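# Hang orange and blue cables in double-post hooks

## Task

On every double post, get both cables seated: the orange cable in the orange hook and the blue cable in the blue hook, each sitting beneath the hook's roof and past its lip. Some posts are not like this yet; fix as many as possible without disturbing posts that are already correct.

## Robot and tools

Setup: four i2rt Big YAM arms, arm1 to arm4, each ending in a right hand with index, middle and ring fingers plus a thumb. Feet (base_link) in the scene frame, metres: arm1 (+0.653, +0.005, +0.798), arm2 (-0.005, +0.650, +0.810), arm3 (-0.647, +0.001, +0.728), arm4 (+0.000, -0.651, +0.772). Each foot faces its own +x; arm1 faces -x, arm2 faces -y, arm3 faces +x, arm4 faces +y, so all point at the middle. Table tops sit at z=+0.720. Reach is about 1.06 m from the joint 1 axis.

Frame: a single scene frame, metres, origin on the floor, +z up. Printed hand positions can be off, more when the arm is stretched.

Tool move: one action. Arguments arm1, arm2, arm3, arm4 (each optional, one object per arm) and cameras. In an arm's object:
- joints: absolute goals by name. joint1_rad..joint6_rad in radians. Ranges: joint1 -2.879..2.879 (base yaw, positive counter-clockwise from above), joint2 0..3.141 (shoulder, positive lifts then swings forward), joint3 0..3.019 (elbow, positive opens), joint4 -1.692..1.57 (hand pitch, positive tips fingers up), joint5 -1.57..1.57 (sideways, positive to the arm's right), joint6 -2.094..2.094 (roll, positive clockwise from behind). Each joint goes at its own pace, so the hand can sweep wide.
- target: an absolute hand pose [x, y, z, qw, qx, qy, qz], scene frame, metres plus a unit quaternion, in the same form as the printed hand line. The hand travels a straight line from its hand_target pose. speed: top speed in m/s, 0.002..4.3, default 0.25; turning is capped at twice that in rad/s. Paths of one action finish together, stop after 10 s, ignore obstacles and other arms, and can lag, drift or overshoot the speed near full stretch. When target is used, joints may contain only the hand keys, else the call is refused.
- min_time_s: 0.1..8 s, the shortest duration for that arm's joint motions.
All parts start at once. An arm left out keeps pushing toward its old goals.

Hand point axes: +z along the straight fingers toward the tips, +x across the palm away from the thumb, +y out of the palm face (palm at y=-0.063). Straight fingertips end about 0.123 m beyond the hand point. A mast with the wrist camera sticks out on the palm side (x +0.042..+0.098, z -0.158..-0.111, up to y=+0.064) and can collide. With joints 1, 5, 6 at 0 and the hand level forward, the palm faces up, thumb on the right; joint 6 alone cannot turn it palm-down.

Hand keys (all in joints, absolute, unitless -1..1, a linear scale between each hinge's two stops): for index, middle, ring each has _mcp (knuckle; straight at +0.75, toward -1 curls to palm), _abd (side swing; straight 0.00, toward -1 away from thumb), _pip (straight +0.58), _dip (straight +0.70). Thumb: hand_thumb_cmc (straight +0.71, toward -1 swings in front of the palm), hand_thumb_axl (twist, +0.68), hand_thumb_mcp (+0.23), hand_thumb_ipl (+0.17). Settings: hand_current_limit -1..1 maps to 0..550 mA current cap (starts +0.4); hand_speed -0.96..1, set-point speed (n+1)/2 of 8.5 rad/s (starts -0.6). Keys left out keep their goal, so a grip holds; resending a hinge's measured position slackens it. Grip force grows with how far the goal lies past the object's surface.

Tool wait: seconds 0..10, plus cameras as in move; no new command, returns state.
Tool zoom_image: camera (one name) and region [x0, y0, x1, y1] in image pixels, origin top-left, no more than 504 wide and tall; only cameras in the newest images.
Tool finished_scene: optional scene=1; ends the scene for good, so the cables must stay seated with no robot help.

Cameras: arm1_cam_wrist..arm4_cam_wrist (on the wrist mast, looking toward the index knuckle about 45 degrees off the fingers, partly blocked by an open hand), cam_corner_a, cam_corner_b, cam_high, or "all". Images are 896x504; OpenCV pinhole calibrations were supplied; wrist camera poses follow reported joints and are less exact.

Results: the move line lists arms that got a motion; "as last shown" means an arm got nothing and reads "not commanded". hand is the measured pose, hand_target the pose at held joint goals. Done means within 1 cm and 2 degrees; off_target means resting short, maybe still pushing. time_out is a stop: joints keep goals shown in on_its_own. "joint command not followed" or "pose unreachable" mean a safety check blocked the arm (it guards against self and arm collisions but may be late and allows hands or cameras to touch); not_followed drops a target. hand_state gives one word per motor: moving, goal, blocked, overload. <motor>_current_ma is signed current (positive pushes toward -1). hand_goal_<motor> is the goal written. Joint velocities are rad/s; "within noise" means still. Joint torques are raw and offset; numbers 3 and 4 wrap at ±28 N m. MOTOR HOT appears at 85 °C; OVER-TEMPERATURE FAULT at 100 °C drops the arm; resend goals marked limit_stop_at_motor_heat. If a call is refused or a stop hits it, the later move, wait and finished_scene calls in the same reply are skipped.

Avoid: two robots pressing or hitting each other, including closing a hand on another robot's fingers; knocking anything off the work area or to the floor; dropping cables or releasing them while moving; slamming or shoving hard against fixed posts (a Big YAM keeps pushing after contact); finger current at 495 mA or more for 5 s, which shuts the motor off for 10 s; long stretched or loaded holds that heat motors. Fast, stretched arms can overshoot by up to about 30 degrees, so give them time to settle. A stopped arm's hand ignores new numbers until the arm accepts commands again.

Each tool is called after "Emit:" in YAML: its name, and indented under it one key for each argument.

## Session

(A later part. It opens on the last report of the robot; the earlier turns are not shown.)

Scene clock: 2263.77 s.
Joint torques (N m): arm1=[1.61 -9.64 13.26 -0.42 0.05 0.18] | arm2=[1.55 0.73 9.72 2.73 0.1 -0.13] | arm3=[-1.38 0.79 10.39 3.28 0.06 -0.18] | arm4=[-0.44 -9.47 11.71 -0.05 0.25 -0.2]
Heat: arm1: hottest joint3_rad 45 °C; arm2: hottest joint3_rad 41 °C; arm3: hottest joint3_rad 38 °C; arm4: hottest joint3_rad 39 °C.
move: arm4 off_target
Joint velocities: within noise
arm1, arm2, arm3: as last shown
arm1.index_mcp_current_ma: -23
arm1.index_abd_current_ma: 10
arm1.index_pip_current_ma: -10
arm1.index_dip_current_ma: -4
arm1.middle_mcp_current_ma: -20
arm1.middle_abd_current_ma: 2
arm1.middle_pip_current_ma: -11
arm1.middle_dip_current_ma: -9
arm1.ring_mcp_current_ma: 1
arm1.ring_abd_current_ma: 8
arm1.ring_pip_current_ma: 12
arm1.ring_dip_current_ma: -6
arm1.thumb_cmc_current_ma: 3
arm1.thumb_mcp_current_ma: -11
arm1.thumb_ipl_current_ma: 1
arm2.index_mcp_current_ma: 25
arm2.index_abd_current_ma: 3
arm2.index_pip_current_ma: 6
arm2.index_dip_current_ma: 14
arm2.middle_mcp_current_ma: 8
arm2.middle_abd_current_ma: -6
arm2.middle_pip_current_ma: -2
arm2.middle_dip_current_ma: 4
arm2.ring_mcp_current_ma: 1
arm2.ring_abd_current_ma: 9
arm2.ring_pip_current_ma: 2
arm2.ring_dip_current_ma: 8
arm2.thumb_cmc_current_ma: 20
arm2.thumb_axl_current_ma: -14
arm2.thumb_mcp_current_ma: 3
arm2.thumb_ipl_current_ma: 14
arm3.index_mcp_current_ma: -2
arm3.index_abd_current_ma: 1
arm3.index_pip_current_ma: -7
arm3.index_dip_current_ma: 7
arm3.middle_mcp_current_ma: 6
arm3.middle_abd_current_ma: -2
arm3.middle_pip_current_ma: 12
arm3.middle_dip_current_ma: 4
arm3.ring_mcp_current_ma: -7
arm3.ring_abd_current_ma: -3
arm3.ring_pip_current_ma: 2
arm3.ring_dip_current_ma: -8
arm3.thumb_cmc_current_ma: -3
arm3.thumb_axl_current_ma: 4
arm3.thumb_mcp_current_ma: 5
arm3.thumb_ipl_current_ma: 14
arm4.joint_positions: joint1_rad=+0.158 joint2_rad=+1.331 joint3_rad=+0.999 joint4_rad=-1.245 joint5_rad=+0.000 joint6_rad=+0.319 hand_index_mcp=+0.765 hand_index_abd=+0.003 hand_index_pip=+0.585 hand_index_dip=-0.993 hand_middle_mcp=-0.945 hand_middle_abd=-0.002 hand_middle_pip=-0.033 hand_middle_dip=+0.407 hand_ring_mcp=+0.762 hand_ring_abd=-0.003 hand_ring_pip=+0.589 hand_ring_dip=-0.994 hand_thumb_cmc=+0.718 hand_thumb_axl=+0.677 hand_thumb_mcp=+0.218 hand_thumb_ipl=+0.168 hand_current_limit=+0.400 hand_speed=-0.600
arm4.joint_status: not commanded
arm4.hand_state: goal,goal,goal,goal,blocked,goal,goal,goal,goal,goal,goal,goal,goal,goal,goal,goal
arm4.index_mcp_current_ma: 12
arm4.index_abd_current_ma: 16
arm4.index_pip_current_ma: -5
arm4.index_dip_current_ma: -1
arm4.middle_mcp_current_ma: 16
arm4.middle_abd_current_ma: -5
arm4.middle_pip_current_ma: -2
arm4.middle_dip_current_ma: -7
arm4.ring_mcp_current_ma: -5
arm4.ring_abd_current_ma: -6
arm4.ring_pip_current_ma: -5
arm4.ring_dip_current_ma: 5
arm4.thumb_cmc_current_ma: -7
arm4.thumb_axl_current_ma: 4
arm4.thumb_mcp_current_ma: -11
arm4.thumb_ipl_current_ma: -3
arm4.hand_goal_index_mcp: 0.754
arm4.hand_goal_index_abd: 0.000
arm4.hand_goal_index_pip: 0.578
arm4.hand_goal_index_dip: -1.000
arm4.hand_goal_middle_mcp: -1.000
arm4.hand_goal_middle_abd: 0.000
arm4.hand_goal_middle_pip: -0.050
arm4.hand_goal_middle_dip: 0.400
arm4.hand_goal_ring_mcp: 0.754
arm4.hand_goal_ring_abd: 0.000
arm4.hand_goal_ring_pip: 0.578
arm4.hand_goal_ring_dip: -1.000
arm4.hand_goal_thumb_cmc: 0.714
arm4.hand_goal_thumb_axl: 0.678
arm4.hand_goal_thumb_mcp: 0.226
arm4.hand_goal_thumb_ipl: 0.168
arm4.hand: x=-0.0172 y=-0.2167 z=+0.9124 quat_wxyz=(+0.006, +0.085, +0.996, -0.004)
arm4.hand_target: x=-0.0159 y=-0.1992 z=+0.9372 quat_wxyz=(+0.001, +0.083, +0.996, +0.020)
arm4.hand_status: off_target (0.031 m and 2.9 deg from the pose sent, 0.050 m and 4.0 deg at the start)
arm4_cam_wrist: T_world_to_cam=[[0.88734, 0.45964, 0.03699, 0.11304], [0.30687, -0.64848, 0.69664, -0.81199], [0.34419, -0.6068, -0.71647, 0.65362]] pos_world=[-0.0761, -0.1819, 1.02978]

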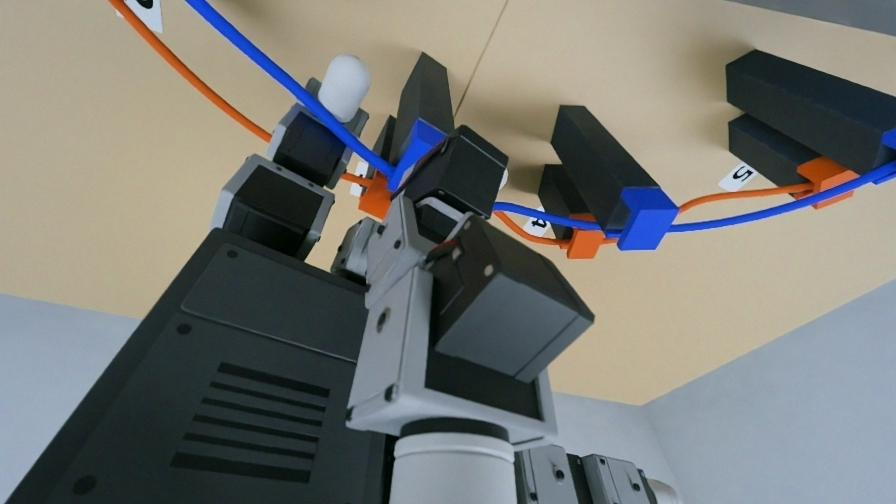

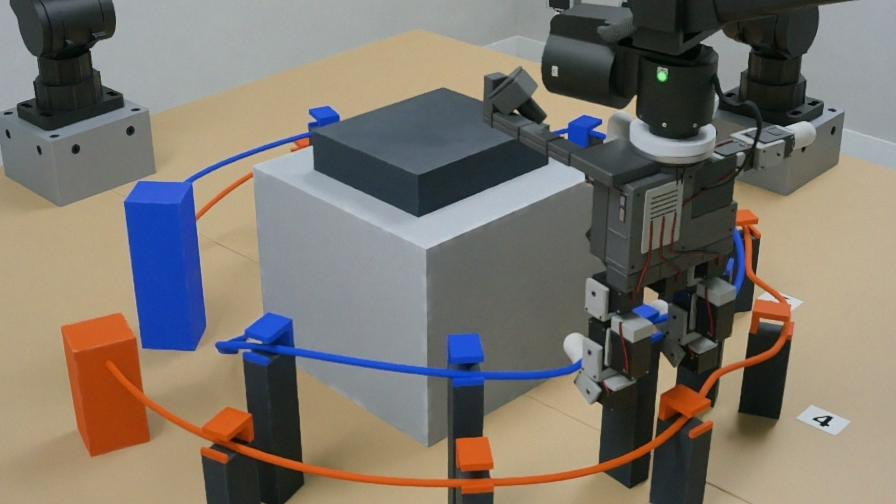

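Emit:
move:
  arm4: {"target": [-0.0155, -0.187, 0.937, 0.001, 0.0828, 0.9963, 0.02], "speed": 0.05}
  cameras: ["arm4_cam_wrist", "cam_corner_a"]

Emit:
zoom_image:
  camera: "cam_corner_a"
  region: [620, 285, 690, 355]

Emit:
zoom_image:
  camera: "arm4_cam_wrist"
  region: [320, 90, 460, 230]

Scene clock: 2284.80 s.
Joint torques (N m): arm1=[1.61 -9.64 13.34 -0.35 0.07 0.19] | arm2=[1.67 1.85 9.5 2.55 0.1 -0.09] | arm3=[-1.03 0.91 10.29 3.1 0.11 -0.15] | arm4=[-0.5 -9.29 11.99 0.1 0.24 -0.2]
Heat: arm1: hottest joint3_rad 45 °C; arm2: hottest joint3_rad 41 °C; arm3: hottest joint3_rad 38 °C; arm4: hottest joint3_rad 39 °C.
move: arm4 off_target
Joint velocities: within noise
arm1, arm2, arm3: as last shown
arm1.index_mcp_current_ma: -21
arm1.index_abd_current_ma: 2
arm1.index_dip_current_ma: 2
arm1.middle_mcp_current_ma: -18
arm1.middle_abd_current_ma: 6
arm1.middle_pip_current_ma: -7
arm1.middle_dip_current_ma: -15
arm1.ring_mcp_current_ma: 2
arm1.ring_abd_current_ma: 18
arm1.ring_pip_current_ma: 3
arm1.ring_dip_current_ma: -7
arm1.thumb_cmc_current_ma: 9
arm1.thumb_axl_current_ma: -11
arm1.thumb_mcp_current_ma: -8
arm1.thumb_ipl_current_ma: -13
arm2.index_mcp_current_ma: 2
arm2.index_abd_current_ma: -16
arm2.index_pip_current_ma: -2
arm2.index_dip_current_ma: 0
arm2.middle_mcp_current_ma: 10
arm2.middle_abd_current_ma: 5
arm2.middle_pip_current_ma: 5
arm2.middle_dip_current_ma: -4
arm2.ring_mcp_current_ma: 14
arm2.ring_abd_current_ma: 17
arm2.ring_dip_current_ma: 13
arm2.thumb_cmc_current_ma: 8
arm2.thumb_axl_current_ma: -3
arm2.thumb_mcp_current_ma: 7
arm2.thumb_ipl_current_ma: 15
arm3.index_mcp_current_ma: -4
arm3.index_abd_current_ma: 5
arm3.index_pip_current_ma: -10
arm3.index_dip_current_ma: 2
arm3.middle_mcp_current_ma: 5
arm3.middle_abd_current_ma: -4
arm3.middle_pip_current_ma: 10
arm3.middle_dip_current_ma: 6
arm3.ring_mcp_current_ma: -14
arm3.ring_abd_current_ma: -16
arm3.ring_pip_current_ma: 1
arm3.ring_dip_current_ma: -10
arm3.thumb_cmc_current_ma: 6
arm3.thumb_axl_current_ma: 7
arm3.thumb_mcp_current_ma: -2
arm3.thumb_ipl_current_ma: 2
arm4.joint_positions: joint1_rad=+0.153 joint2_rad=+1.353 joint3_rad=+1.023 joint4_rad=-1.247 joint5_rad=+0.000 joint6_rad=+0.314 hand_index_mcp=+0.765 hand_index_abd=+0.003 hand_index_pip=+0.585 hand_index_dip=-0.993 hand_middle_mcp=-0.945 hand_middle_abd=-0.002 hand_middle_pip=-0.033 hand_middle_dip=+0.407 hand_ring_mcp=+0.763 hand_ring_abd=-0.003 hand_ring_pip=+0.589 hand_ring_dip=-0.994 hand_thumb_cmc=+0.718 hand_thumb_axl=+0.677 hand_thumb_mcp=+0.218 hand_thumb_ipl=+0.168 hand_current_limit=+0.400 hand_speed=-0.600
arm4.joint_status: not commanded
arm4.hand_state: goal,goal,goal,goal,blocked,goal,goal,goal,goal,goal,goal,goal,goal,goal,goal,goal
arm4.index_mcp_current_ma: 5
arm4.index_abd_current_ma: 1
arm4.index_pip_current_ma: 1
arm4.index_dip_current_ma: 12
arm4.middle_mcp_current_ma: 12
arm4.middle_abd_current_ma: 5
arm4.middle_pip_current_ma: 1
arm4.middle_dip_current_ma: -7
arm4.ring_mcp_current_ma: 1
arm4.ring_abd_current_ma: 2
arm4.ring_pip_current_ma: 3
arm4.ring_dip_current_ma: 0
arm4.thumb_cmc_current_ma: 1
arm4.thumb_axl_current_ma: 6
arm4.thumb_mcp_current_ma: -5
arm4.thumb_ipl_current_ma: 7
arm4.hand_goal_index_mcp: 0.754
arm4.hand_goal_index_abd: 0.000
arm4.hand_goal_index_pip: 0.578
arm4.hand_goal_index_dip: -1.000
arm4.hand_goal_middle_mcp: -1.000
arm4.hand_goal_middle_abd: 0.000
arm4.hand_goal_middle_pip: -0.050
arm4.hand_goal_middle_dip: 0.400
arm4.hand_goal_ring_mcp: 0.754
arm4.hand_goal_ring_abd: 0.000
arm4.hand_goal_ring_pip: 0.578
arm4.hand_goal_ring_dip: -1.000
arm4.hand_goal_thumb_cmc: 0.714
arm4.hand_goal_thumb_axl: 0.678
arm4.hand_goal_thumb_mcp: 0.226
arm4.hand_goal_thumb_ipl: 0.168
arm4.hand: x=-0.0163 y=-0.2080 z=+0.9135 quat_wxyz=(+0.006, +0.085, +0.996, -0.005)
arm4.hand_target: x=-0.0153 y=-0.1883 z=+0.9373 quat_wxyz=(+0.001, +0.083, +0.996, +0.020)
arm4.hand_status: off_target (0.032 m and 2.9 deg from the pose sent, 0.039 m and 2.9 deg at the start)
arm4_cam_wrist: T_world_to_cam=[[0.88765, 0.45903, 0.03686, 0.10822], [0.30637, -0.64841, 0.69692, -0.80757], [0.34381, -0.60733, -0.7162, 0.65897]] pos_world=[-0.0752, -0.1731, 1.03078]

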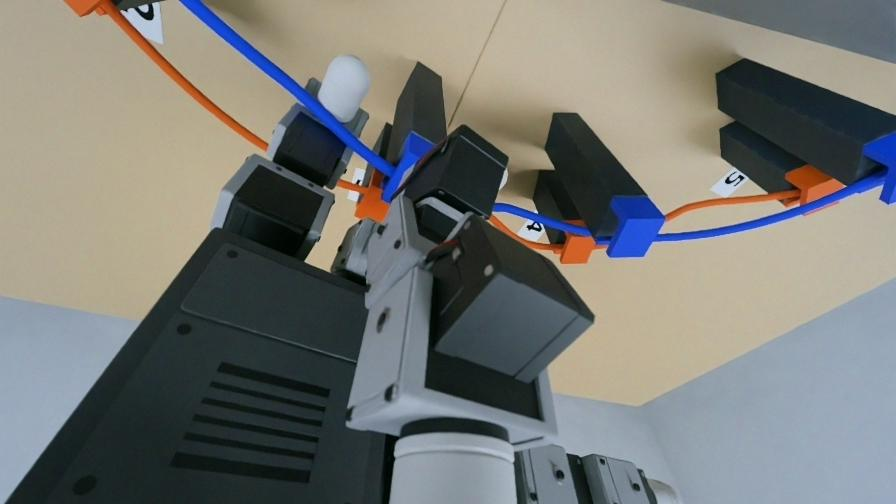

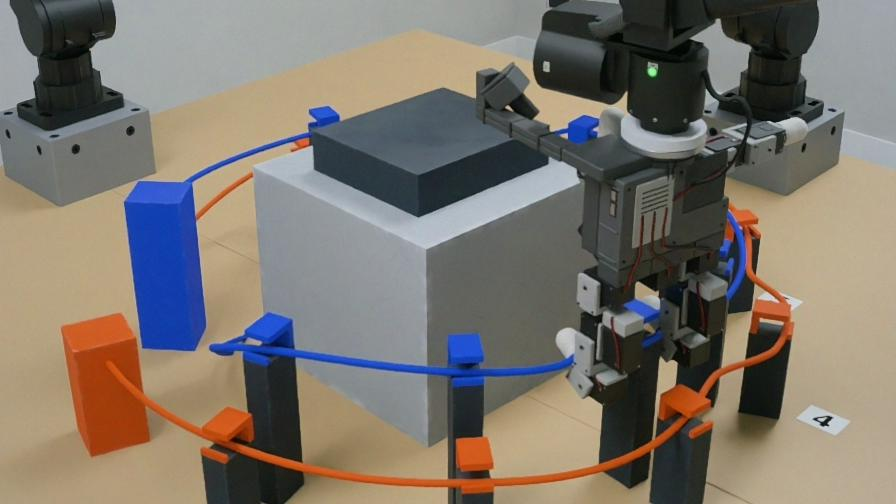

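Scaled by 7.200 from the camera's image (finer frame: 1280x720).

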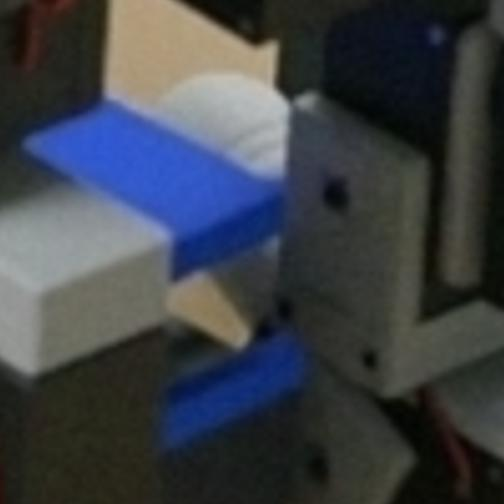

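Scaled by 3.600 from the camera's image (finer frame: 1280x720).

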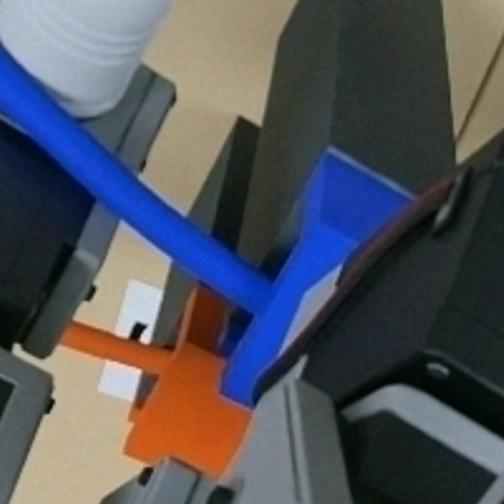

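Emit:
move:
  arm4: {"joints": {"hand_index_dip": 0.551, "hand_ring_dip": 0.551, "hand_speed": -0.8}}
  cameras: ["arm4_cam_wrist", "cam_corner_a"]

Emit:
zoom_image:
  camera: "cam_corner_a"
  region: [600, 285, 700, 375]

Emit:
zoom_image:
  camera: "arm4_cam_wrist"
  region: [300, 50, 520, 230]

Emit:
zoom_image:
  camera: "arm4_cam_wrist"
  region: [520, 130, 700, 290]

Scene clock: 2297.10 s.
Joint torques (N m): arm1=[1.85 -9.47 13.35 -0.31 0.05 0.19] | arm2=[1.44 0.56 9.46 2.56 0.09 -0.11] | arm3=[-1.14 1.26 10.25 3.07 0 -0.16] | arm4=[-0.44 -9.35 11.64 0.1 0.23 -0.2]
Heat: arm1: hottest joint3_rad 45 °C; arm2: hottest joint3_rad 41 °C; arm3: hottest joint3_rad 38 °C; arm4: hottest joint3_rad 40 °C.
move: arm4 done
Joint velocities: within noise
arm1, arm2, arm3: as last shown
arm1.index_mcp_current_ma: -17
arm1.middle_mcp_current_ma: -3
arm1.middle_abd_current_ma: 4
arm1.middle_pip_current_ma: -12
arm1.middle_dip_current_ma: 0
arm1.ring_mcp_current_ma: 5
arm1.ring_abd_current_ma: 0
arm1.ring_pip_current_ma: 1
arm1.ring_dip_current_ma: -1
arm1.thumb_cmc_current_ma: 2
arm1.thumb_axl_current_ma: 8
arm1.thumb_mcp_current_ma: -4
arm1.thumb_ipl_current_ma: -23
arm2.index_mcp_current_ma: 19
arm2.index_abd_current_ma: -9
arm2.index_pip_current_ma: 5
arm2.index_dip_current_ma: -12
arm2.middle_mcp_current_ma: 7
arm2.middle_abd_current_ma: 14
arm2.middle_pip_current_ma: 7
arm2.middle_dip_current_ma: -14
arm2.ring_mcp_current_ma: 6
arm2.ring_abd_current_ma: -2
arm2.ring_pip_current_ma: -2
arm2.ring_dip_current_ma: 6
arm2.thumb_cmc_current_ma: 2
arm2.thumb_axl_current_ma: 1
arm2.thumb_mcp_current_ma: 12
arm2.thumb_ipl_current_ma: -2
arm3.index_mcp_current_ma: 5
arm3.index_abd_current_ma: 11
arm3.index_pip_current_ma: -18
arm3.index_dip_current_ma: 18
arm3.middle_mcp_current_ma: 1
arm3.middle_abd_current_ma: -3
arm3.middle_pip_current_ma: 5
arm3.middle_dip_current_ma: 12
arm3.ring_mcp_current_ma: -9
arm3.ring_abd_current_ma: -6
arm3.ring_pip_current_ma: 3
arm3.ring_dip_current_ma: -8
arm3.thumb_cmc_current_ma: -2
arm3.thumb_axl_current_ma: 5
arm3.thumb_mcp_current_ma: 3
arm3.thumb_ipl_current_ma: -3
arm4.joint_positions: joint1_rad=+0.153 joint2_rad=+1.353 joint3_rad=+1.027 joint4_rad=-1.247 joint5_rad=+0.000 joint6_rad=+0.313 hand_index_mcp=+0.762 hand_index_abd=-0.005 hand_index_pip=+0.585 hand_index_dip=+0.546 hand_middle_mcp=-0.945 hand_middle_abd=-0.002 hand_middle_pip=-0.033 hand_middle_dip=+0.407 hand_ring_mcp=+0.752 hand_ring_abd=+0.002 hand_ring_pip=+0.576 hand_ring_dip=+0.546 hand_thumb_cmc=+0.718 hand_thumb_axl=+0.677 hand_thumb_mcp=+0.218 hand_thumb_ipl=+0.168 hand_current_limit=+0.400 hand_speed=-0.800
arm4.joint_status: all done
arm4.hand_state: goal,goal,goal,goal,blocked,goal,goal,goal,goal,goal,goal,goal,goal,goal,goal,goal
arm4.index_mcp_current_ma: 0
arm4.index_abd_current_ma: 5
arm4.index_pip_current_ma: 1
arm4.index_dip_current_ma: 2
arm4.middle_mcp_current_ma: 9
arm4.middle_abd_current_ma: -7
arm4.middle_pip_current_ma: -2
arm4.middle_dip_current_ma: -7
arm4.ring_mcp_current_ma: -14
arm4.ring_abd_current_ma: 4
arm4.ring_pip_current_ma: -3
arm4.ring_dip_current_ma: -9
arm4.thumb_cmc_current_ma: -6
arm4.thumb_axl_current_ma: -2
arm4.thumb_mcp_current_ma: -15
arm4.thumb_ipl_current_ma: 0
arm4.hand_goal_index_mcp: 0.754
arm4.hand_goal_index_abd: 0.000
arm4.hand_goal_index_pip: 0.578
arm4.hand_goal_index_dip: 0.552
arm4.hand_goal_middle_mcp: -1.000
arm4.hand_goal_middle_abd: 0.000
arm4.hand_goal_middle_pip: -0.050
arm4.hand_goal_middle_dip: 0.400
arm4.hand_goal_ring_mcp: 0.754
arm4.hand_goal_ring_abd: 0.000
arm4.hand_goal_ring_pip: 0.578
arm4.hand_goal_ring_dip: 0.552
arm4.hand_goal_thumb_cmc: 0.714
arm4.hand_goal_thumb_axl: 0.678
arm4.hand_goal_thumb_mcp: 0.226
arm4.hand_goal_thumb_ipl: 0.168
arm4.hand: x=-0.0166 y=-0.2063 z=+0.9154 quat_wxyz=(+0.005, +0.085, +0.996, -0.002)
arm4.hand_target: x=-0.0154 y=-0.1883 z=+0.9373 quat_wxyz=(+0.001, +0.083, +0.996, +0.020)
arm4.hand_status: not commanded
arm4_cam_wrist: T_world_to_cam=[[0.88751, 0.45919, 0.03837, 0.10622], [0.30706, -0.65146, 0.69377, -0.80548], [0.34357, -0.60394, -0.71918, 0.66499]] pos_world=[-0.0754, -0.1719, 1.03298]

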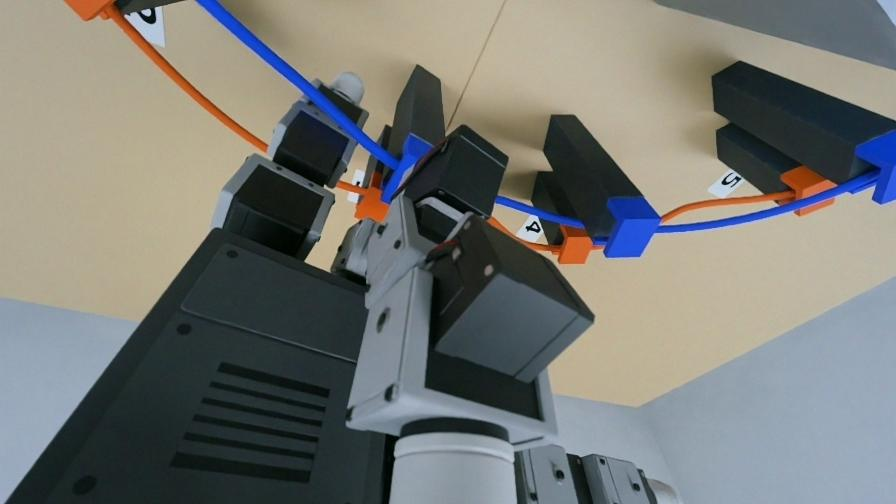

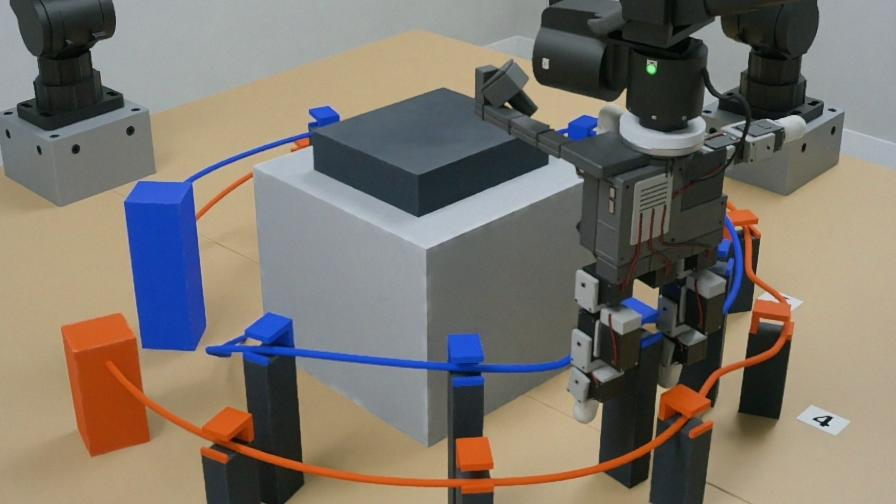

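Scaled by 5.040 from the camera's image (finer frame: 1280x720).

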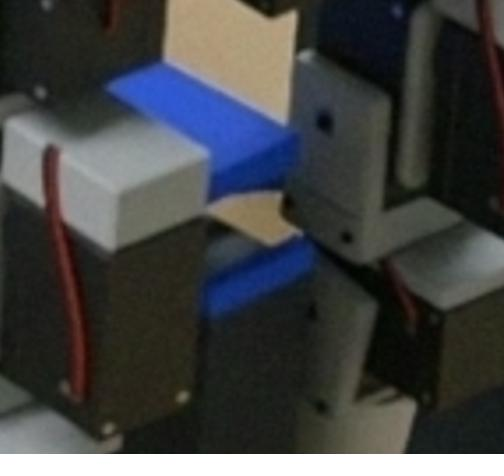

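Scaled by 2.291 from the camera's image (finer frame: 1280x720).

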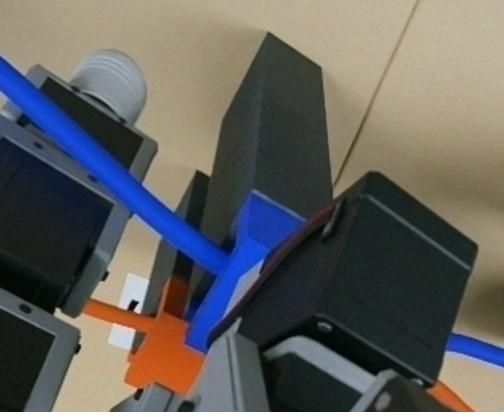

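Scaled by 2.800 from the camera's image (finer frame: 1280x720).

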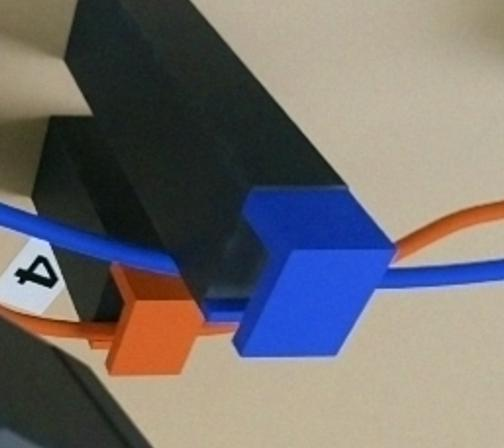

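Emit:
move:
  arm4: {"target": [-0.0185, -0.215, 1.05, 0.001, 0.0828, 0.9965, 0.01], "speed": 0.15}
  cameras: ["arm4_cam_wrist", "cam_corner_a", "cam_corner_b", "arm1_cam_wrist"]

Emit:
zoom_image:
  camera: "cam_corner_a"
  region: [590, 270, 800, 420]

Emit:
zoom_image:
  camera: "cam_corner_a"
  region: [200, 300, 540, 500]

Emit:
zoom_image:
  camera: "cam_corner_b"
  region: [130, 110, 330, 290]

Emit:
zoom_image:
  camera: "arm4_cam_wrist"
  region: [300, 0, 896, 300]

Scene clock: 2309.63 s.
Joint torques (N m): arm1=[2.2 -9.64 13.35 -0.34 0.08 0.2] | arm2=[1.32 1.14 9.68 2.58 0.05 -0.12] | arm3=[-0.91 0.56 10.24 3.11 0.05 -0.18] | arm4=[0.5 -9 11.77 -0.13 0.09 -0.06]
Heat: arm1: hottest joint3_rad 45 °C; arm2: hottest joint3_rad 41 °C; arm3: hottest joint3_rad 38 °C; arm4: hottest joint3_rad 39 °C.
move: arm4 off_target
Joint velocities: within noise
arm1, arm2, arm3: as last shown
arm1.index_mcp_current_ma: -13
arm1.index_abd_current_ma: 5
arm1.index_pip_current_ma: 6
arm1.index_dip_current_ma: 5
arm1.middle_mcp_current_ma: -13
arm1.middle_abd_current_ma: 11
arm1.middle_pip_current_ma: -10
arm1.middle_dip_current_ma: -1
arm1.ring_mcp_current_ma: -1
arm1.ring_abd_current_ma: 11
arm1.ring_pip_current_ma: 3
arm1.ring_dip_current_ma: -15
arm1.thumb_cmc_current_ma: 14
arm1.thumb_axl_current_ma: -1
arm1.thumb_mcp_current_ma: -1
arm1.thumb_ipl_current_ma: -4
arm2.index_mcp_current_ma: 4
arm2.index_abd_current_ma: 4
arm2.index_pip_current_ma: -21
arm2.index_dip_current_ma: -4
arm2.middle_mcp_current_ma: -10
arm2.middle_abd_current_ma: -12
arm2.middle_pip_current_ma: 9
arm2.middle_dip_current_ma: -12
arm2.ring_mcp_current_ma: -1
arm2.ring_abd_current_ma: -1
arm2.ring_pip_current_ma: 13
arm2.ring_dip_current_ma: 1
arm2.thumb_cmc_current_ma: 8
arm2.thumb_axl_current_ma: -5
arm2.thumb_mcp_current_ma: -2
arm2.thumb_ipl_current_ma: 11
arm3.index_mcp_current_ma: 0
arm3.index_abd_current_ma: 3
arm3.index_pip_current_ma: -3
arm3.index_dip_current_ma: -7
arm3.middle_abd_current_ma: -7
arm3.middle_pip_current_ma: 9
arm3.middle_dip_current_ma: -3
arm3.ring_mcp_current_ma: -10
arm3.ring_pip_current_ma: -3
arm3.ring_dip_current_ma: -9
arm3.thumb_cmc_current_ma: -3
arm3.thumb_axl_current_ma: -1
arm3.thumb_mcp_current_ma: -6
arm3.thumb_ipl_current_ma: 7
arm4.joint_positions: joint1_rad=+0.153 joint2_rad=+1.264 joint3_rad=+1.247 joint4_rad=-1.574 joint5_rad=-0.001 joint6_rad=+0.313 hand_index_mcp=+0.751 hand_index_abd=-0.005 hand_index_pip=+0.584 hand_index_dip=+0.556 hand_middle_mcp=-0.945 hand_middle_abd=-0.002 hand_middle_pip=-0.033 hand_middle_dip=+0.407 hand_ring_mcp=+0.752 hand_ring_abd=+0.002 hand_ring_pip=+0.576 hand_ring_dip=+0.546 hand_thumb_cmc=+0.718 hand_thumb_axl=+0.677 hand_thumb_mcp=+0.218 hand_thumb_ipl=+0.168 hand_current_limit=+0.400 hand_speed=-0.800
arm4.joint_status: not commanded
arm4.hand_state: goal,goal,goal,goal,blocked,goal,goal,goal,goal,goal,goal,goal,goal,goal,goal,goal
arm4.index_mcp_current_ma: 12
arm4.index_abd_current_ma: 10
arm4.index_pip_current_ma: -6
arm4.index_dip_current_ma: 4
arm4.middle_mcp_current_ma: 4
arm4.middle_abd_current_ma: -3
arm4.middle_pip_current_ma: 0
arm4.middle_dip_current_ma: -1
arm4.ring_mcp_current_ma: -15
arm4.ring_abd_current_ma: -6
arm4.ring_pip_current_ma: -8
arm4.ring_dip_current_ma: -10
arm4.thumb_cmc_current_ma: -1
arm4.thumb_axl_current_ma: 1
arm4.thumb_mcp_current_ma: -4
arm4.thumb_ipl_current_ma: -8
arm4.hand_goal_index_mcp: 0.754
arm4.hand_goal_index_abd: 0.000
arm4.hand_goal_index_pip: 0.578
arm4.hand_goal_index_dip: 0.552
arm4.hand_goal_middle_mcp: -1.000
arm4.hand_goal_middle_abd: 0.000
arm4.hand_goal_middle_pip: -0.050
arm4.hand_goal_middle_dip: 0.400
arm4.hand_goal_ring_mcp: 0.754
arm4.hand_goal_ring_abd: 0.000
arm4.hand_goal_ring_pip: 0.578
arm4.hand_goal_ring_dip: 0.552
arm4.hand_goal_thumb_cmc: 0.714
arm4.hand_goal_thumb_axl: 0.678
arm4.hand_goal_thumb_mcp: 0.226
arm4.hand_goal_thumb_ipl: 0.168
arm4.hand: x=-0.0153 y=-0.2243 z=+1.0269 quat_wxyz=(+0.007, +0.085, +0.996, -0.011)
arm4.hand_target: x=-0.0184 y=-0.2158 z=+1.0499 quat_wxyz=(+0.001, +0.083, +0.997, +0.010)
arm4.hand_status: off_target (0.025 m and 2.5 deg from the pose sent, 0.135 m and 1.5 deg at the start)
pictures: arm1_cam_wrist, arm4_cam_wrist, cam_corner_a, cam_corner_b
arm1_cam_wrist: T_world_to_cam=[[-0.69742, 0.7142, -0.05934, 0.21861], [0.45866, 0.50843, 0.72879, -0.95932], [0.55068, 0.48105, -0.68216, 0.72056]] pos_world=[0.19566, -0.01501, 1.20366]
arm4_cam_wrist: T_world_to_cam=[[0.88753, 0.45968, 0.03141, 0.11635], [0.30596, -0.63895, 0.70578, -0.90445], [0.3445, -0.61679, -0.70773, 0.71919]] pos_world=[-0.0743, -0.1878, 1.14369]

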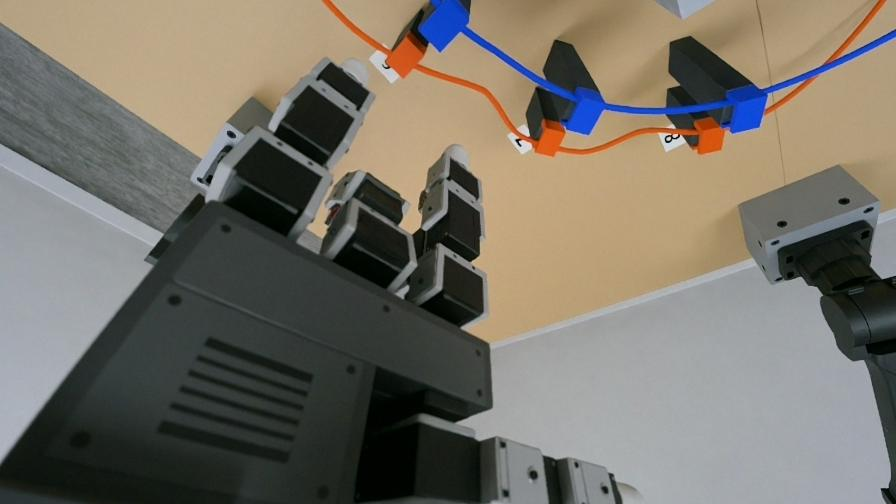

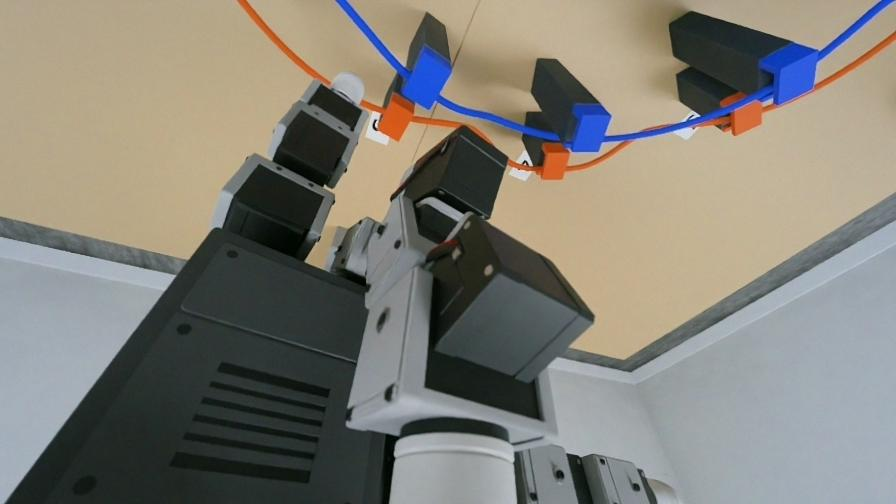

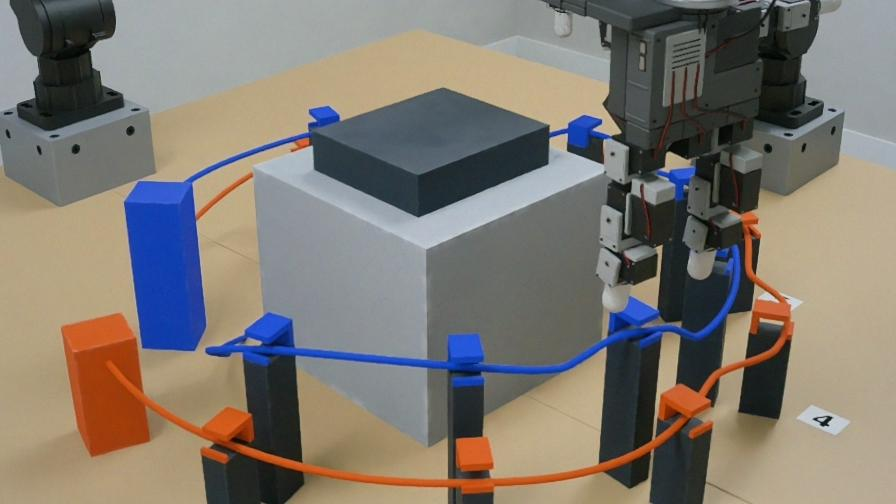

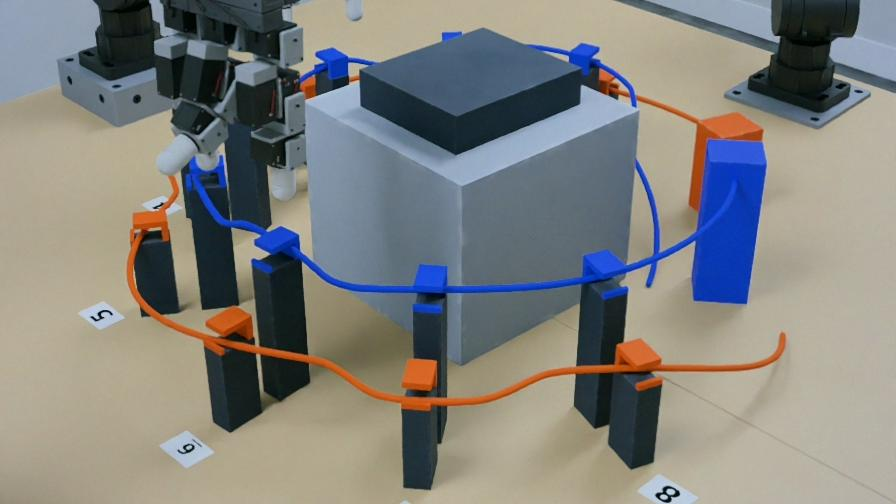

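Scaled by 2.400 from the camera's image (finer frame: 1280x720).

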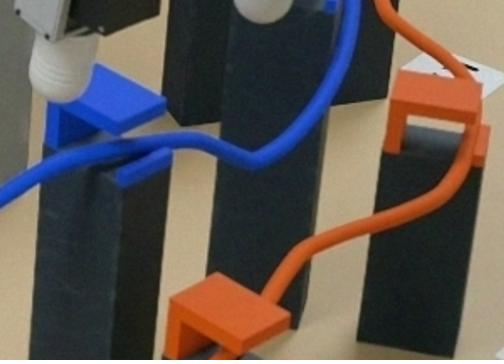

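Scaled by 1.482 from the camera's image (finer frame: 1280x720).

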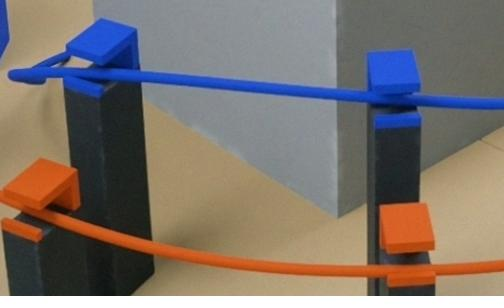

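Scaled by 2.520 from the camera's image (finer frame: 1280x720).

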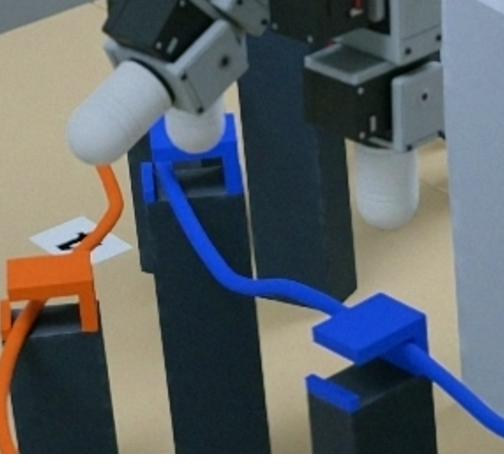

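Region (300, 0, 896, 300) is 596x300 pixels. A region can be at most 504 by 504 pixels.

Emit:
zoom_image:
  camera: "arm4_cam_wrist"
  region: [380, 0, 640, 200]

Emit:
zoom_image:
  camera: "arm4_cam_wrist"
  region: [500, 70, 640, 190]

Emit:
zoom_image:
  camera: "cam_corner_a"
  region: [420, 320, 520, 400]

Emit:
zoom_image:
  camera: "cam_corner_a"
  region: [600, 280, 700, 360]

Emit:
zoom_image:
  camera: "cam_corner_a"
  region: [680, 180, 780, 300]

Emit:
zoom_image:
  camera: "cam_corner_b"
  region: [150, 120, 350, 290]

Scaled by 1.938 from the camera's image (finer frame: 1280x720).

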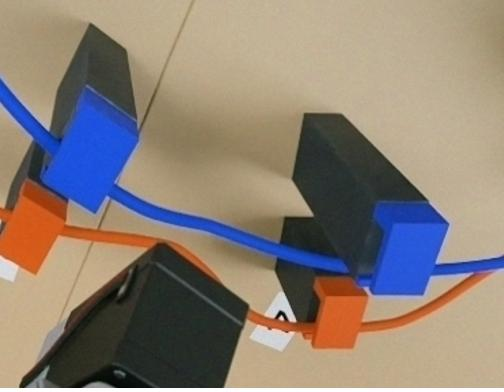

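Scaled by 3.600 from the camera's image (finer frame: 1280x720).

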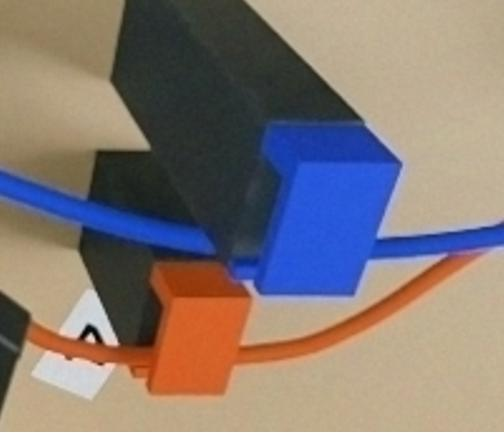

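Scaled by 5.040 from the camera's image (finer frame: 1280x720).

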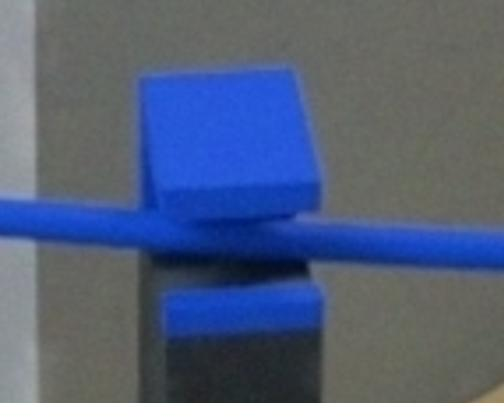

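Scaled by 5.040 from the camera's image (finer frame: 1280x720).

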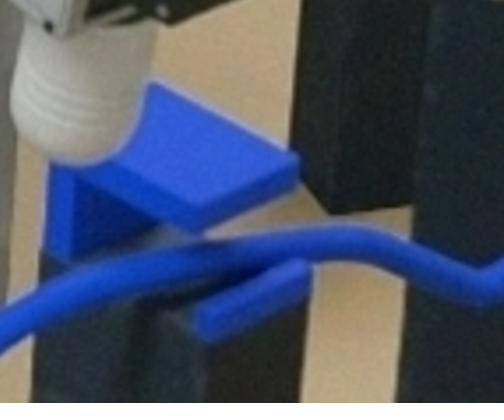

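Scaled by 4.200 from the camera's image (finer frame: 1280x720).

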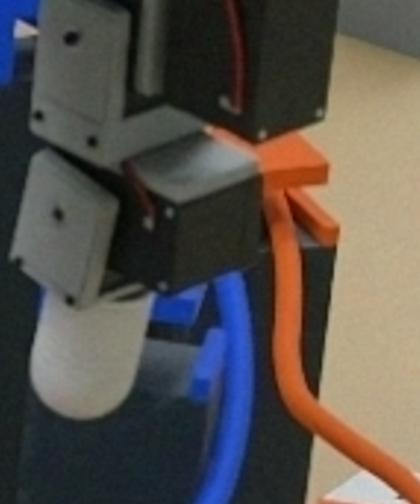

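Scaled by 2.520 from the camera's image (finer frame: 1280x720).

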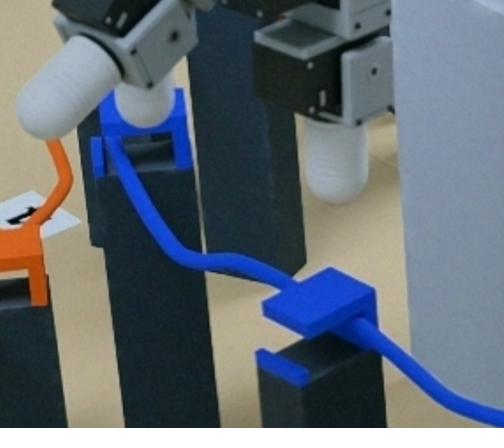

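Emit:
move:
  arm4: {"target": [0.115, -0.24, 1.045, 0, -0.1908, 0.9816, 0.01], "speed": 0.3, "joints": {"hand_index_dip": 0.0, "hand_ring_dip": 0.0, "hand_speed": -0.6}}
  arm1: {"target": [0.3, 0.06, 1.14, 0.003, 0.73, -0.684, -0.003], "speed": 0.15}
  cameras: ["arm4_cam_wrist", "cam_corner_a", "cam_high", "cam_corner_b"]

Emit:
zoom_image:
  camera: "arm4_cam_wrist"
  region: [200, 0, 600, 300]

Emit:
zoom_image:
  camera: "cam_corner_a"
  region: [640, 200, 800, 350]

Scene clock: 2385.90 s.
Joint torques (N m): arm1=[-0.73 -4.54 9.26 0.09 0.05 -0.02] | arm2=[1.08 1.26 9.52 2.65 0.09 -0.1] | arm3=[-1.26 0.91 10.18 3.19 0.01 -0.17] | arm4=[-0.03 -7.77 10.65 0.24 -0.1 -0.2]
Heat: arm1: hottest joint3_rad 45 °C; arm2: hottest joint3_rad 41 °C; arm3: hottest joint3_rad 39 °C; arm4: hottest joint3_rad 41 °C.
move: arm1 off_target; arm4 off_target
Joint velocities: within noise
arm1.joint_positions: joint1_rad=-0.106 joint2_rad=+0.974 joint3_rad=+1.234 joint4_rad=-1.674 joint5_rad=+0.011 joint6_rad=-0.169 hand_index_mcp=+0.750 hand_index_abd=-0.011 hand_index_pip=+0.575 hand_index_dip=+0.693 hand_middle_mcp=+0.992 hand_middle_abd=+0.000 hand_middle_pip=+0.975 hand_middle_dip=+0.997 hand_ring_mcp=+0.748 hand_ring_abd=-0.002 hand_ring_pip=+0.574 hand_ring_dip=+0.694 hand_thumb_cmc=+0.719 hand_thumb_axl=+0.677 hand_thumb_mcp=+0.220 hand_thumb_ipl=+0.168 hand_current_limit=+0.400 hand_speed=-0.750
arm1.joint_status: not commanded
arm1.hand_state: goal,goal,goal,goal,goal,goal,blocked,goal,goal,goal,goal,goal,goal,goal,goal,goal
arm1.index_mcp_current_ma: 1
arm1.index_abd_current_ma: 21
arm1.index_pip_current_ma: -14
arm1.index_dip_current_ma: 7
arm1.middle_mcp_current_ma: -9
arm1.middle_abd_current_ma: 3
arm1.middle_pip_current_ma: -6
arm1.middle_dip_current_ma: -4
arm1.ring_mcp_current_ma: 1
arm1.ring_abd_current_ma: 15
arm1.ring_pip_current_ma: 3
arm1.ring_dip_current_ma: -9
arm1.thumb_cmc_current_ma: 0
arm1.thumb_axl_current_ma: 22
arm1.thumb_mcp_current_ma: -1
arm1.thumb_ipl_current_ma: -6
arm1.hand_goal_index_mcp: 0.754
arm1.hand_goal_index_abd: 0.000
arm1.hand_goal_index_pip: 0.578
arm1.hand_goal_index_dip: 0.696
arm1.hand_goal_middle_mcp: 1.000
arm1.hand_goal_middle_abd: 0.000
arm1.hand_goal_middle_pip: 1.000
arm1.hand_goal_middle_dip: 1.000
arm1.hand_goal_ring_mcp: 0.754
arm1.hand_goal_ring_abd: 0.000
arm1.hand_goal_ring_pip: 0.578
arm1.hand_goal_ring_dip: 0.696
arm1.hand_goal_thumb_cmc: 0.714
arm1.hand_goal_thumb_axl: 0.678
arm1.hand_goal_thumb_mcp: 0.226
arm1.hand_goal_thumb_ipl: 0.168
arm1.hand: x=+0.2960 y=+0.0557 z=+1.1459 quat_wxyz=(+0.047, +0.728, -0.681, -0.061)
arm1.hand_target: x=+0.2997 y=+0.0599 z=+1.1394 quat_wxyz=(+0.040, +0.728, -0.683, -0.053)
arm1.hand_status: off_target (0.008 m and 8.4 deg from the pose sent, 0.098 m and 2.2 deg at the start; a joint's target at an end of its range on 60 of 61 steps)
arm2, arm3: as last shown
arm2.index_mcp_current_ma: 3
arm2.index_abd_current_ma: -16
arm2.index_pip_current_ma: 4
arm2.index_dip_current_ma: -10
arm2.middle_mcp_current_ma: 24
arm2.middle_abd_current_ma: -9
arm2.middle_pip_current_ma: 2
arm2.middle_dip_current_ma: -8
arm2.ring_mcp_current_ma: -3
arm2.ring_abd_current_ma: 8
arm2.ring_pip_current_ma: -4
arm2.ring_dip_current_ma: -2
arm2.thumb_cmc_current_ma: -15
arm2.thumb_axl_current_ma: -8
arm2.thumb_mcp_current_ma: -1
arm2.thumb_ipl_current_ma: 14
arm3.index_abd_current_ma: 2
arm3.index_pip_current_ma: -18
arm3.index_dip_current_ma: 7
arm3.middle_mcp_current_ma: -1
arm3.middle_abd_current_ma: -13
arm3.middle_pip_current_ma: 6
arm3.middle_dip_current_ma: 6
arm3.ring_mcp_current_ma: -8
arm3.ring_abd_current_ma: -7
arm3.ring_pip_current_ma: 3
arm3.thumb_cmc_current_ma: 0
arm3.thumb_axl_current_ma: -8
arm3.thumb_mcp_current_ma: 5
arm3.thumb_ipl_current_ma: 1
arm4.joint_positions: joint1_rad=-0.375 joint2_rad=+1.231 joint3_rad=+1.223 joint4_rad=-1.574 joint5_rad=-0.020 joint6_rad=-0.758 hand_index_mcp=+0.751 hand_index_abd=+0.006 hand_index_pip=+0.584 hand_index_dip=+0.004 hand_middle_mcp=-0.945 hand_middle_abd=-0.006 hand_middle_pip=-0.034 hand_middle_dip=+0.407 hand_ring_mcp=+0.752 hand_ring_abd=+0.002 hand_ring_pip=+0.581 hand_ring_dip=+0.004 hand_thumb_cmc=+0.718 hand_thumb_axl=+0.677 hand_thumb_mcp=+0.218 hand_thumb_ipl=+0.168 hand_current_limit=+0.400 hand_speed=-0.600
arm4.joint_status: all done
arm4.hand_state: goal,goal,goal,goal,blocked,goal,goal,goal,goal,goal,goal,goal,goal,goal,goal,goal
arm4.index_mcp_current_ma: 6
arm4.index_abd_current_ma: 11
arm4.index_pip_current_ma: 1
arm4.index_dip_current_ma: 11
arm4.middle_mcp_current_ma: 15
arm4.middle_abd_current_ma: -5
arm4.middle_pip_current_ma: 3
arm4.middle_dip_current_ma: -8
arm4.ring_mcp_current_ma: -3
arm4.ring_abd_current_ma: -2
arm4.ring_pip_current_ma: 1
arm4.ring_dip_current_ma: -2
arm4.thumb_cmc_current_ma: -2
arm4.thumb_axl_current_ma: 0
arm4.thumb_mcp_current_ma: -22
arm4.thumb_ipl_current_ma: -13
arm4.hand_goal_index_mcp: 0.754
arm4.hand_goal_index_abd: 0.000
arm4.hand_goal_index_pip: 0.578
arm4.hand_goal_index_dip: 0.000
arm4.hand_goal_middle_mcp: -1.000
arm4.hand_goal_middle_abd: 0.000
arm4.hand_goal_middle_pip: -0.050
arm4.hand_goal_middle_dip: 0.400
arm4.hand_goal_ring_mcp: 0.754
arm4.hand_goal_ring_abd: 0.000
arm4.hand_goal_ring_pip: 0.578
arm4.hand_goal_ring_dip: 0.000
arm4.hand_goal_thumb_cmc: 0.714
arm4.hand_goal_thumb_axl: 0.678
arm4.hand_goal_thumb_mcp: 0.226
arm4.hand_goal_thumb_ipl: 0.168
arm4.hand: x=+0.1119 y=-0.2469 z=+1.0316 quat_wxyz=(-0.006, -0.185, +0.983, -0.002)
arm4.hand_target: x=+0.1148 y=-0.2403 z=+1.0450 quat_wxyz=(+0.000, -0.191, +0.982, +0.010)
arm4.hand_status: off_target (0.015 m and 1.7 deg from the pose sent, 0.132 m and 31.9 deg at the start)
pictures: arm4_cam_wrist, cam_corner_a, cam_corner_b, cam_high
arm4_cam_wrist: T_world_to_cam=[[0.5229, 0.85215, 0.02037, 0.16282], [0.61607, -0.39433, 0.68188, -0.91084], [0.5891, -0.34401, -0.73118, 0.72899]] pos_world=[0.04656, -0.24715, 1.15079]

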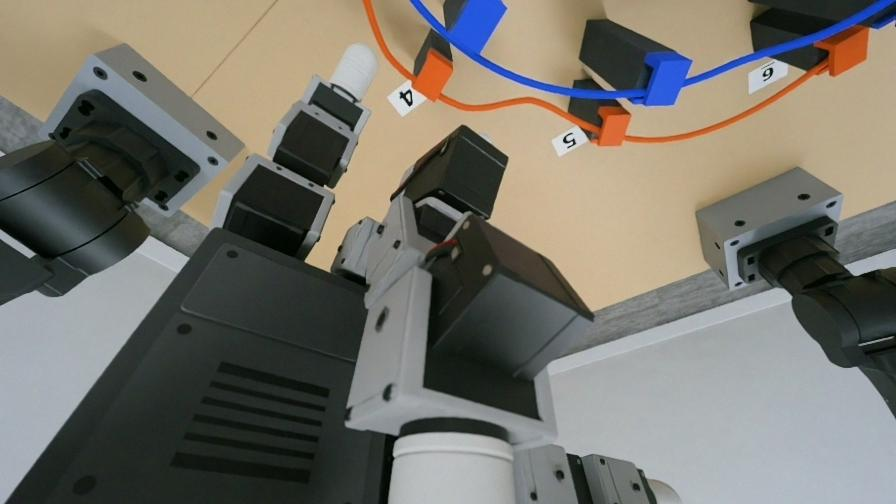

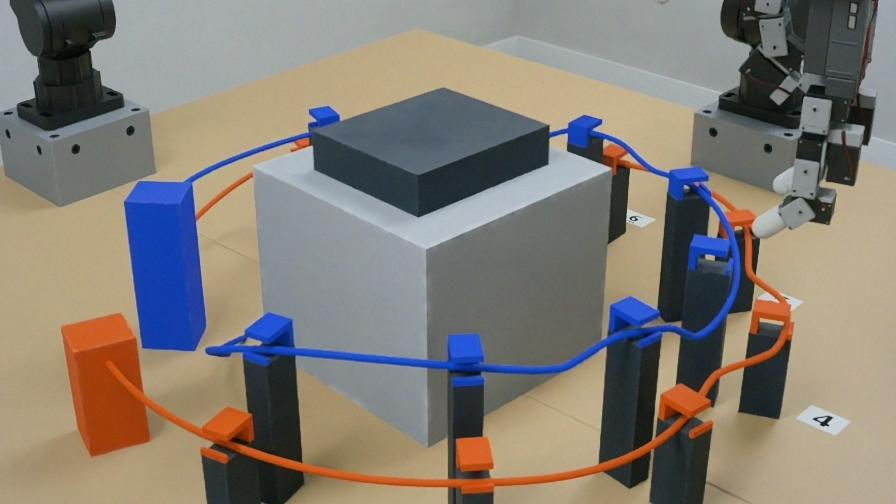

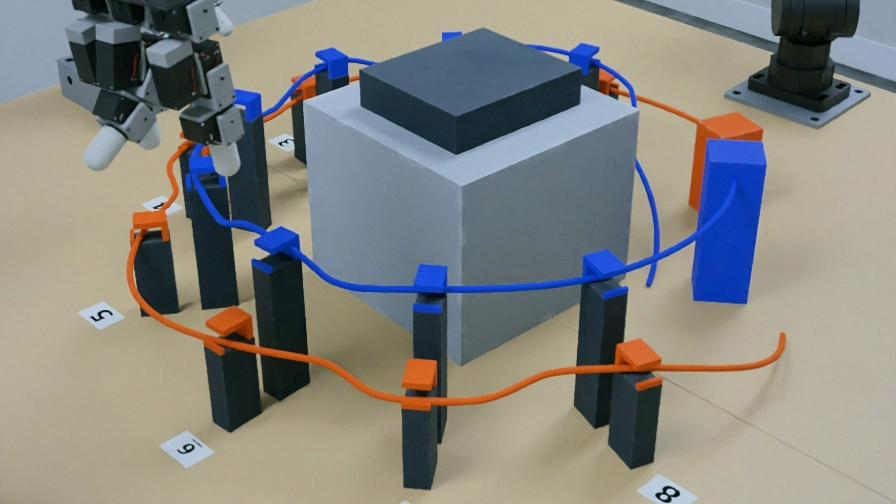

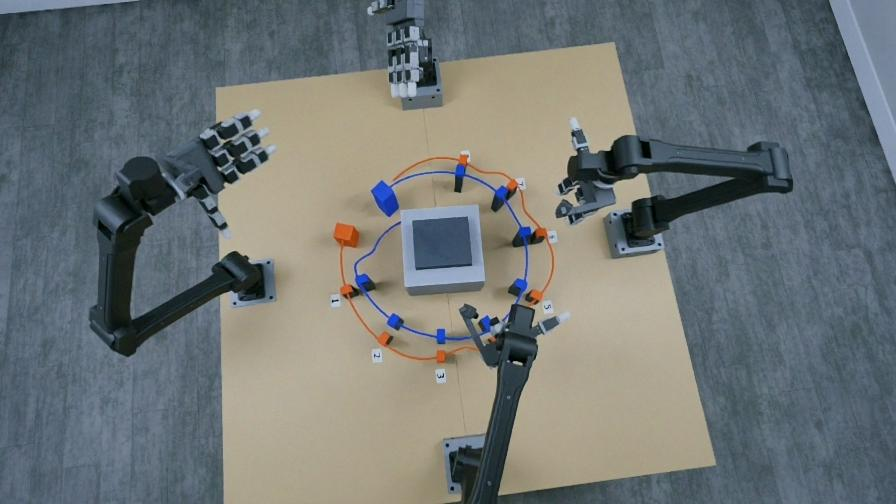

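Scaled by 1.260 from the camera's image (finer frame: 1280x720).

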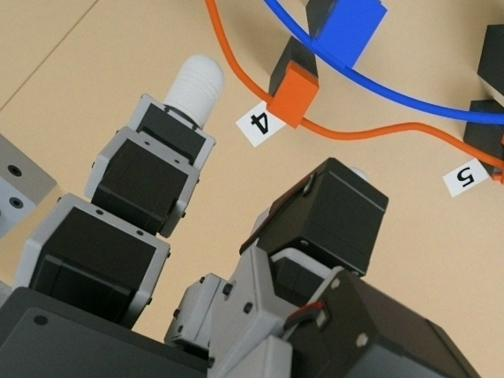

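Scaled by 3.150 from the camera's image (finer frame: 1280x720).

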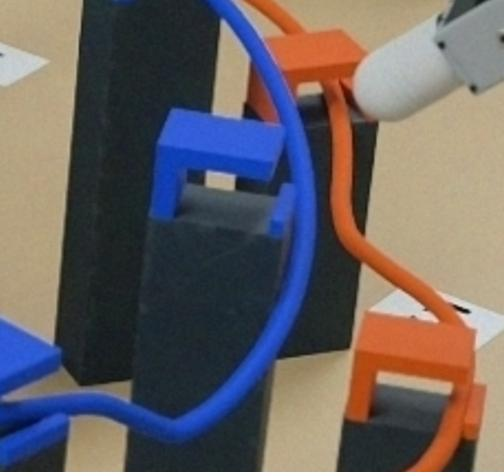

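Emit:
zoom_image:
  camera: "arm4_cam_wrist"
  region: [400, 0, 540, 120]

Emit:
zoom_image:
  camera: "cam_high"
  region: [380, 280, 560, 380]

Scaled by 3.600 from the camera's image (finer frame: 1280x720).

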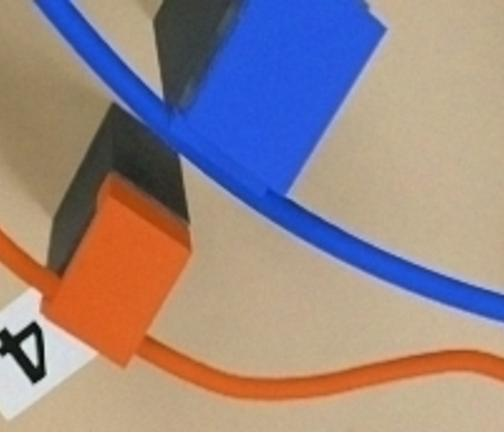

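Scaled by 2.800 from the camera's image (finer frame: 1280x720).

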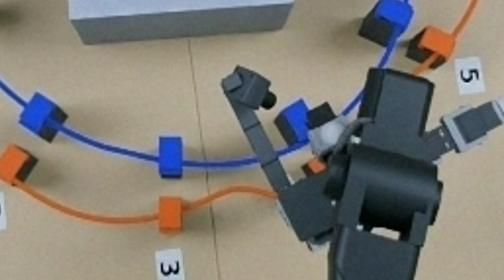

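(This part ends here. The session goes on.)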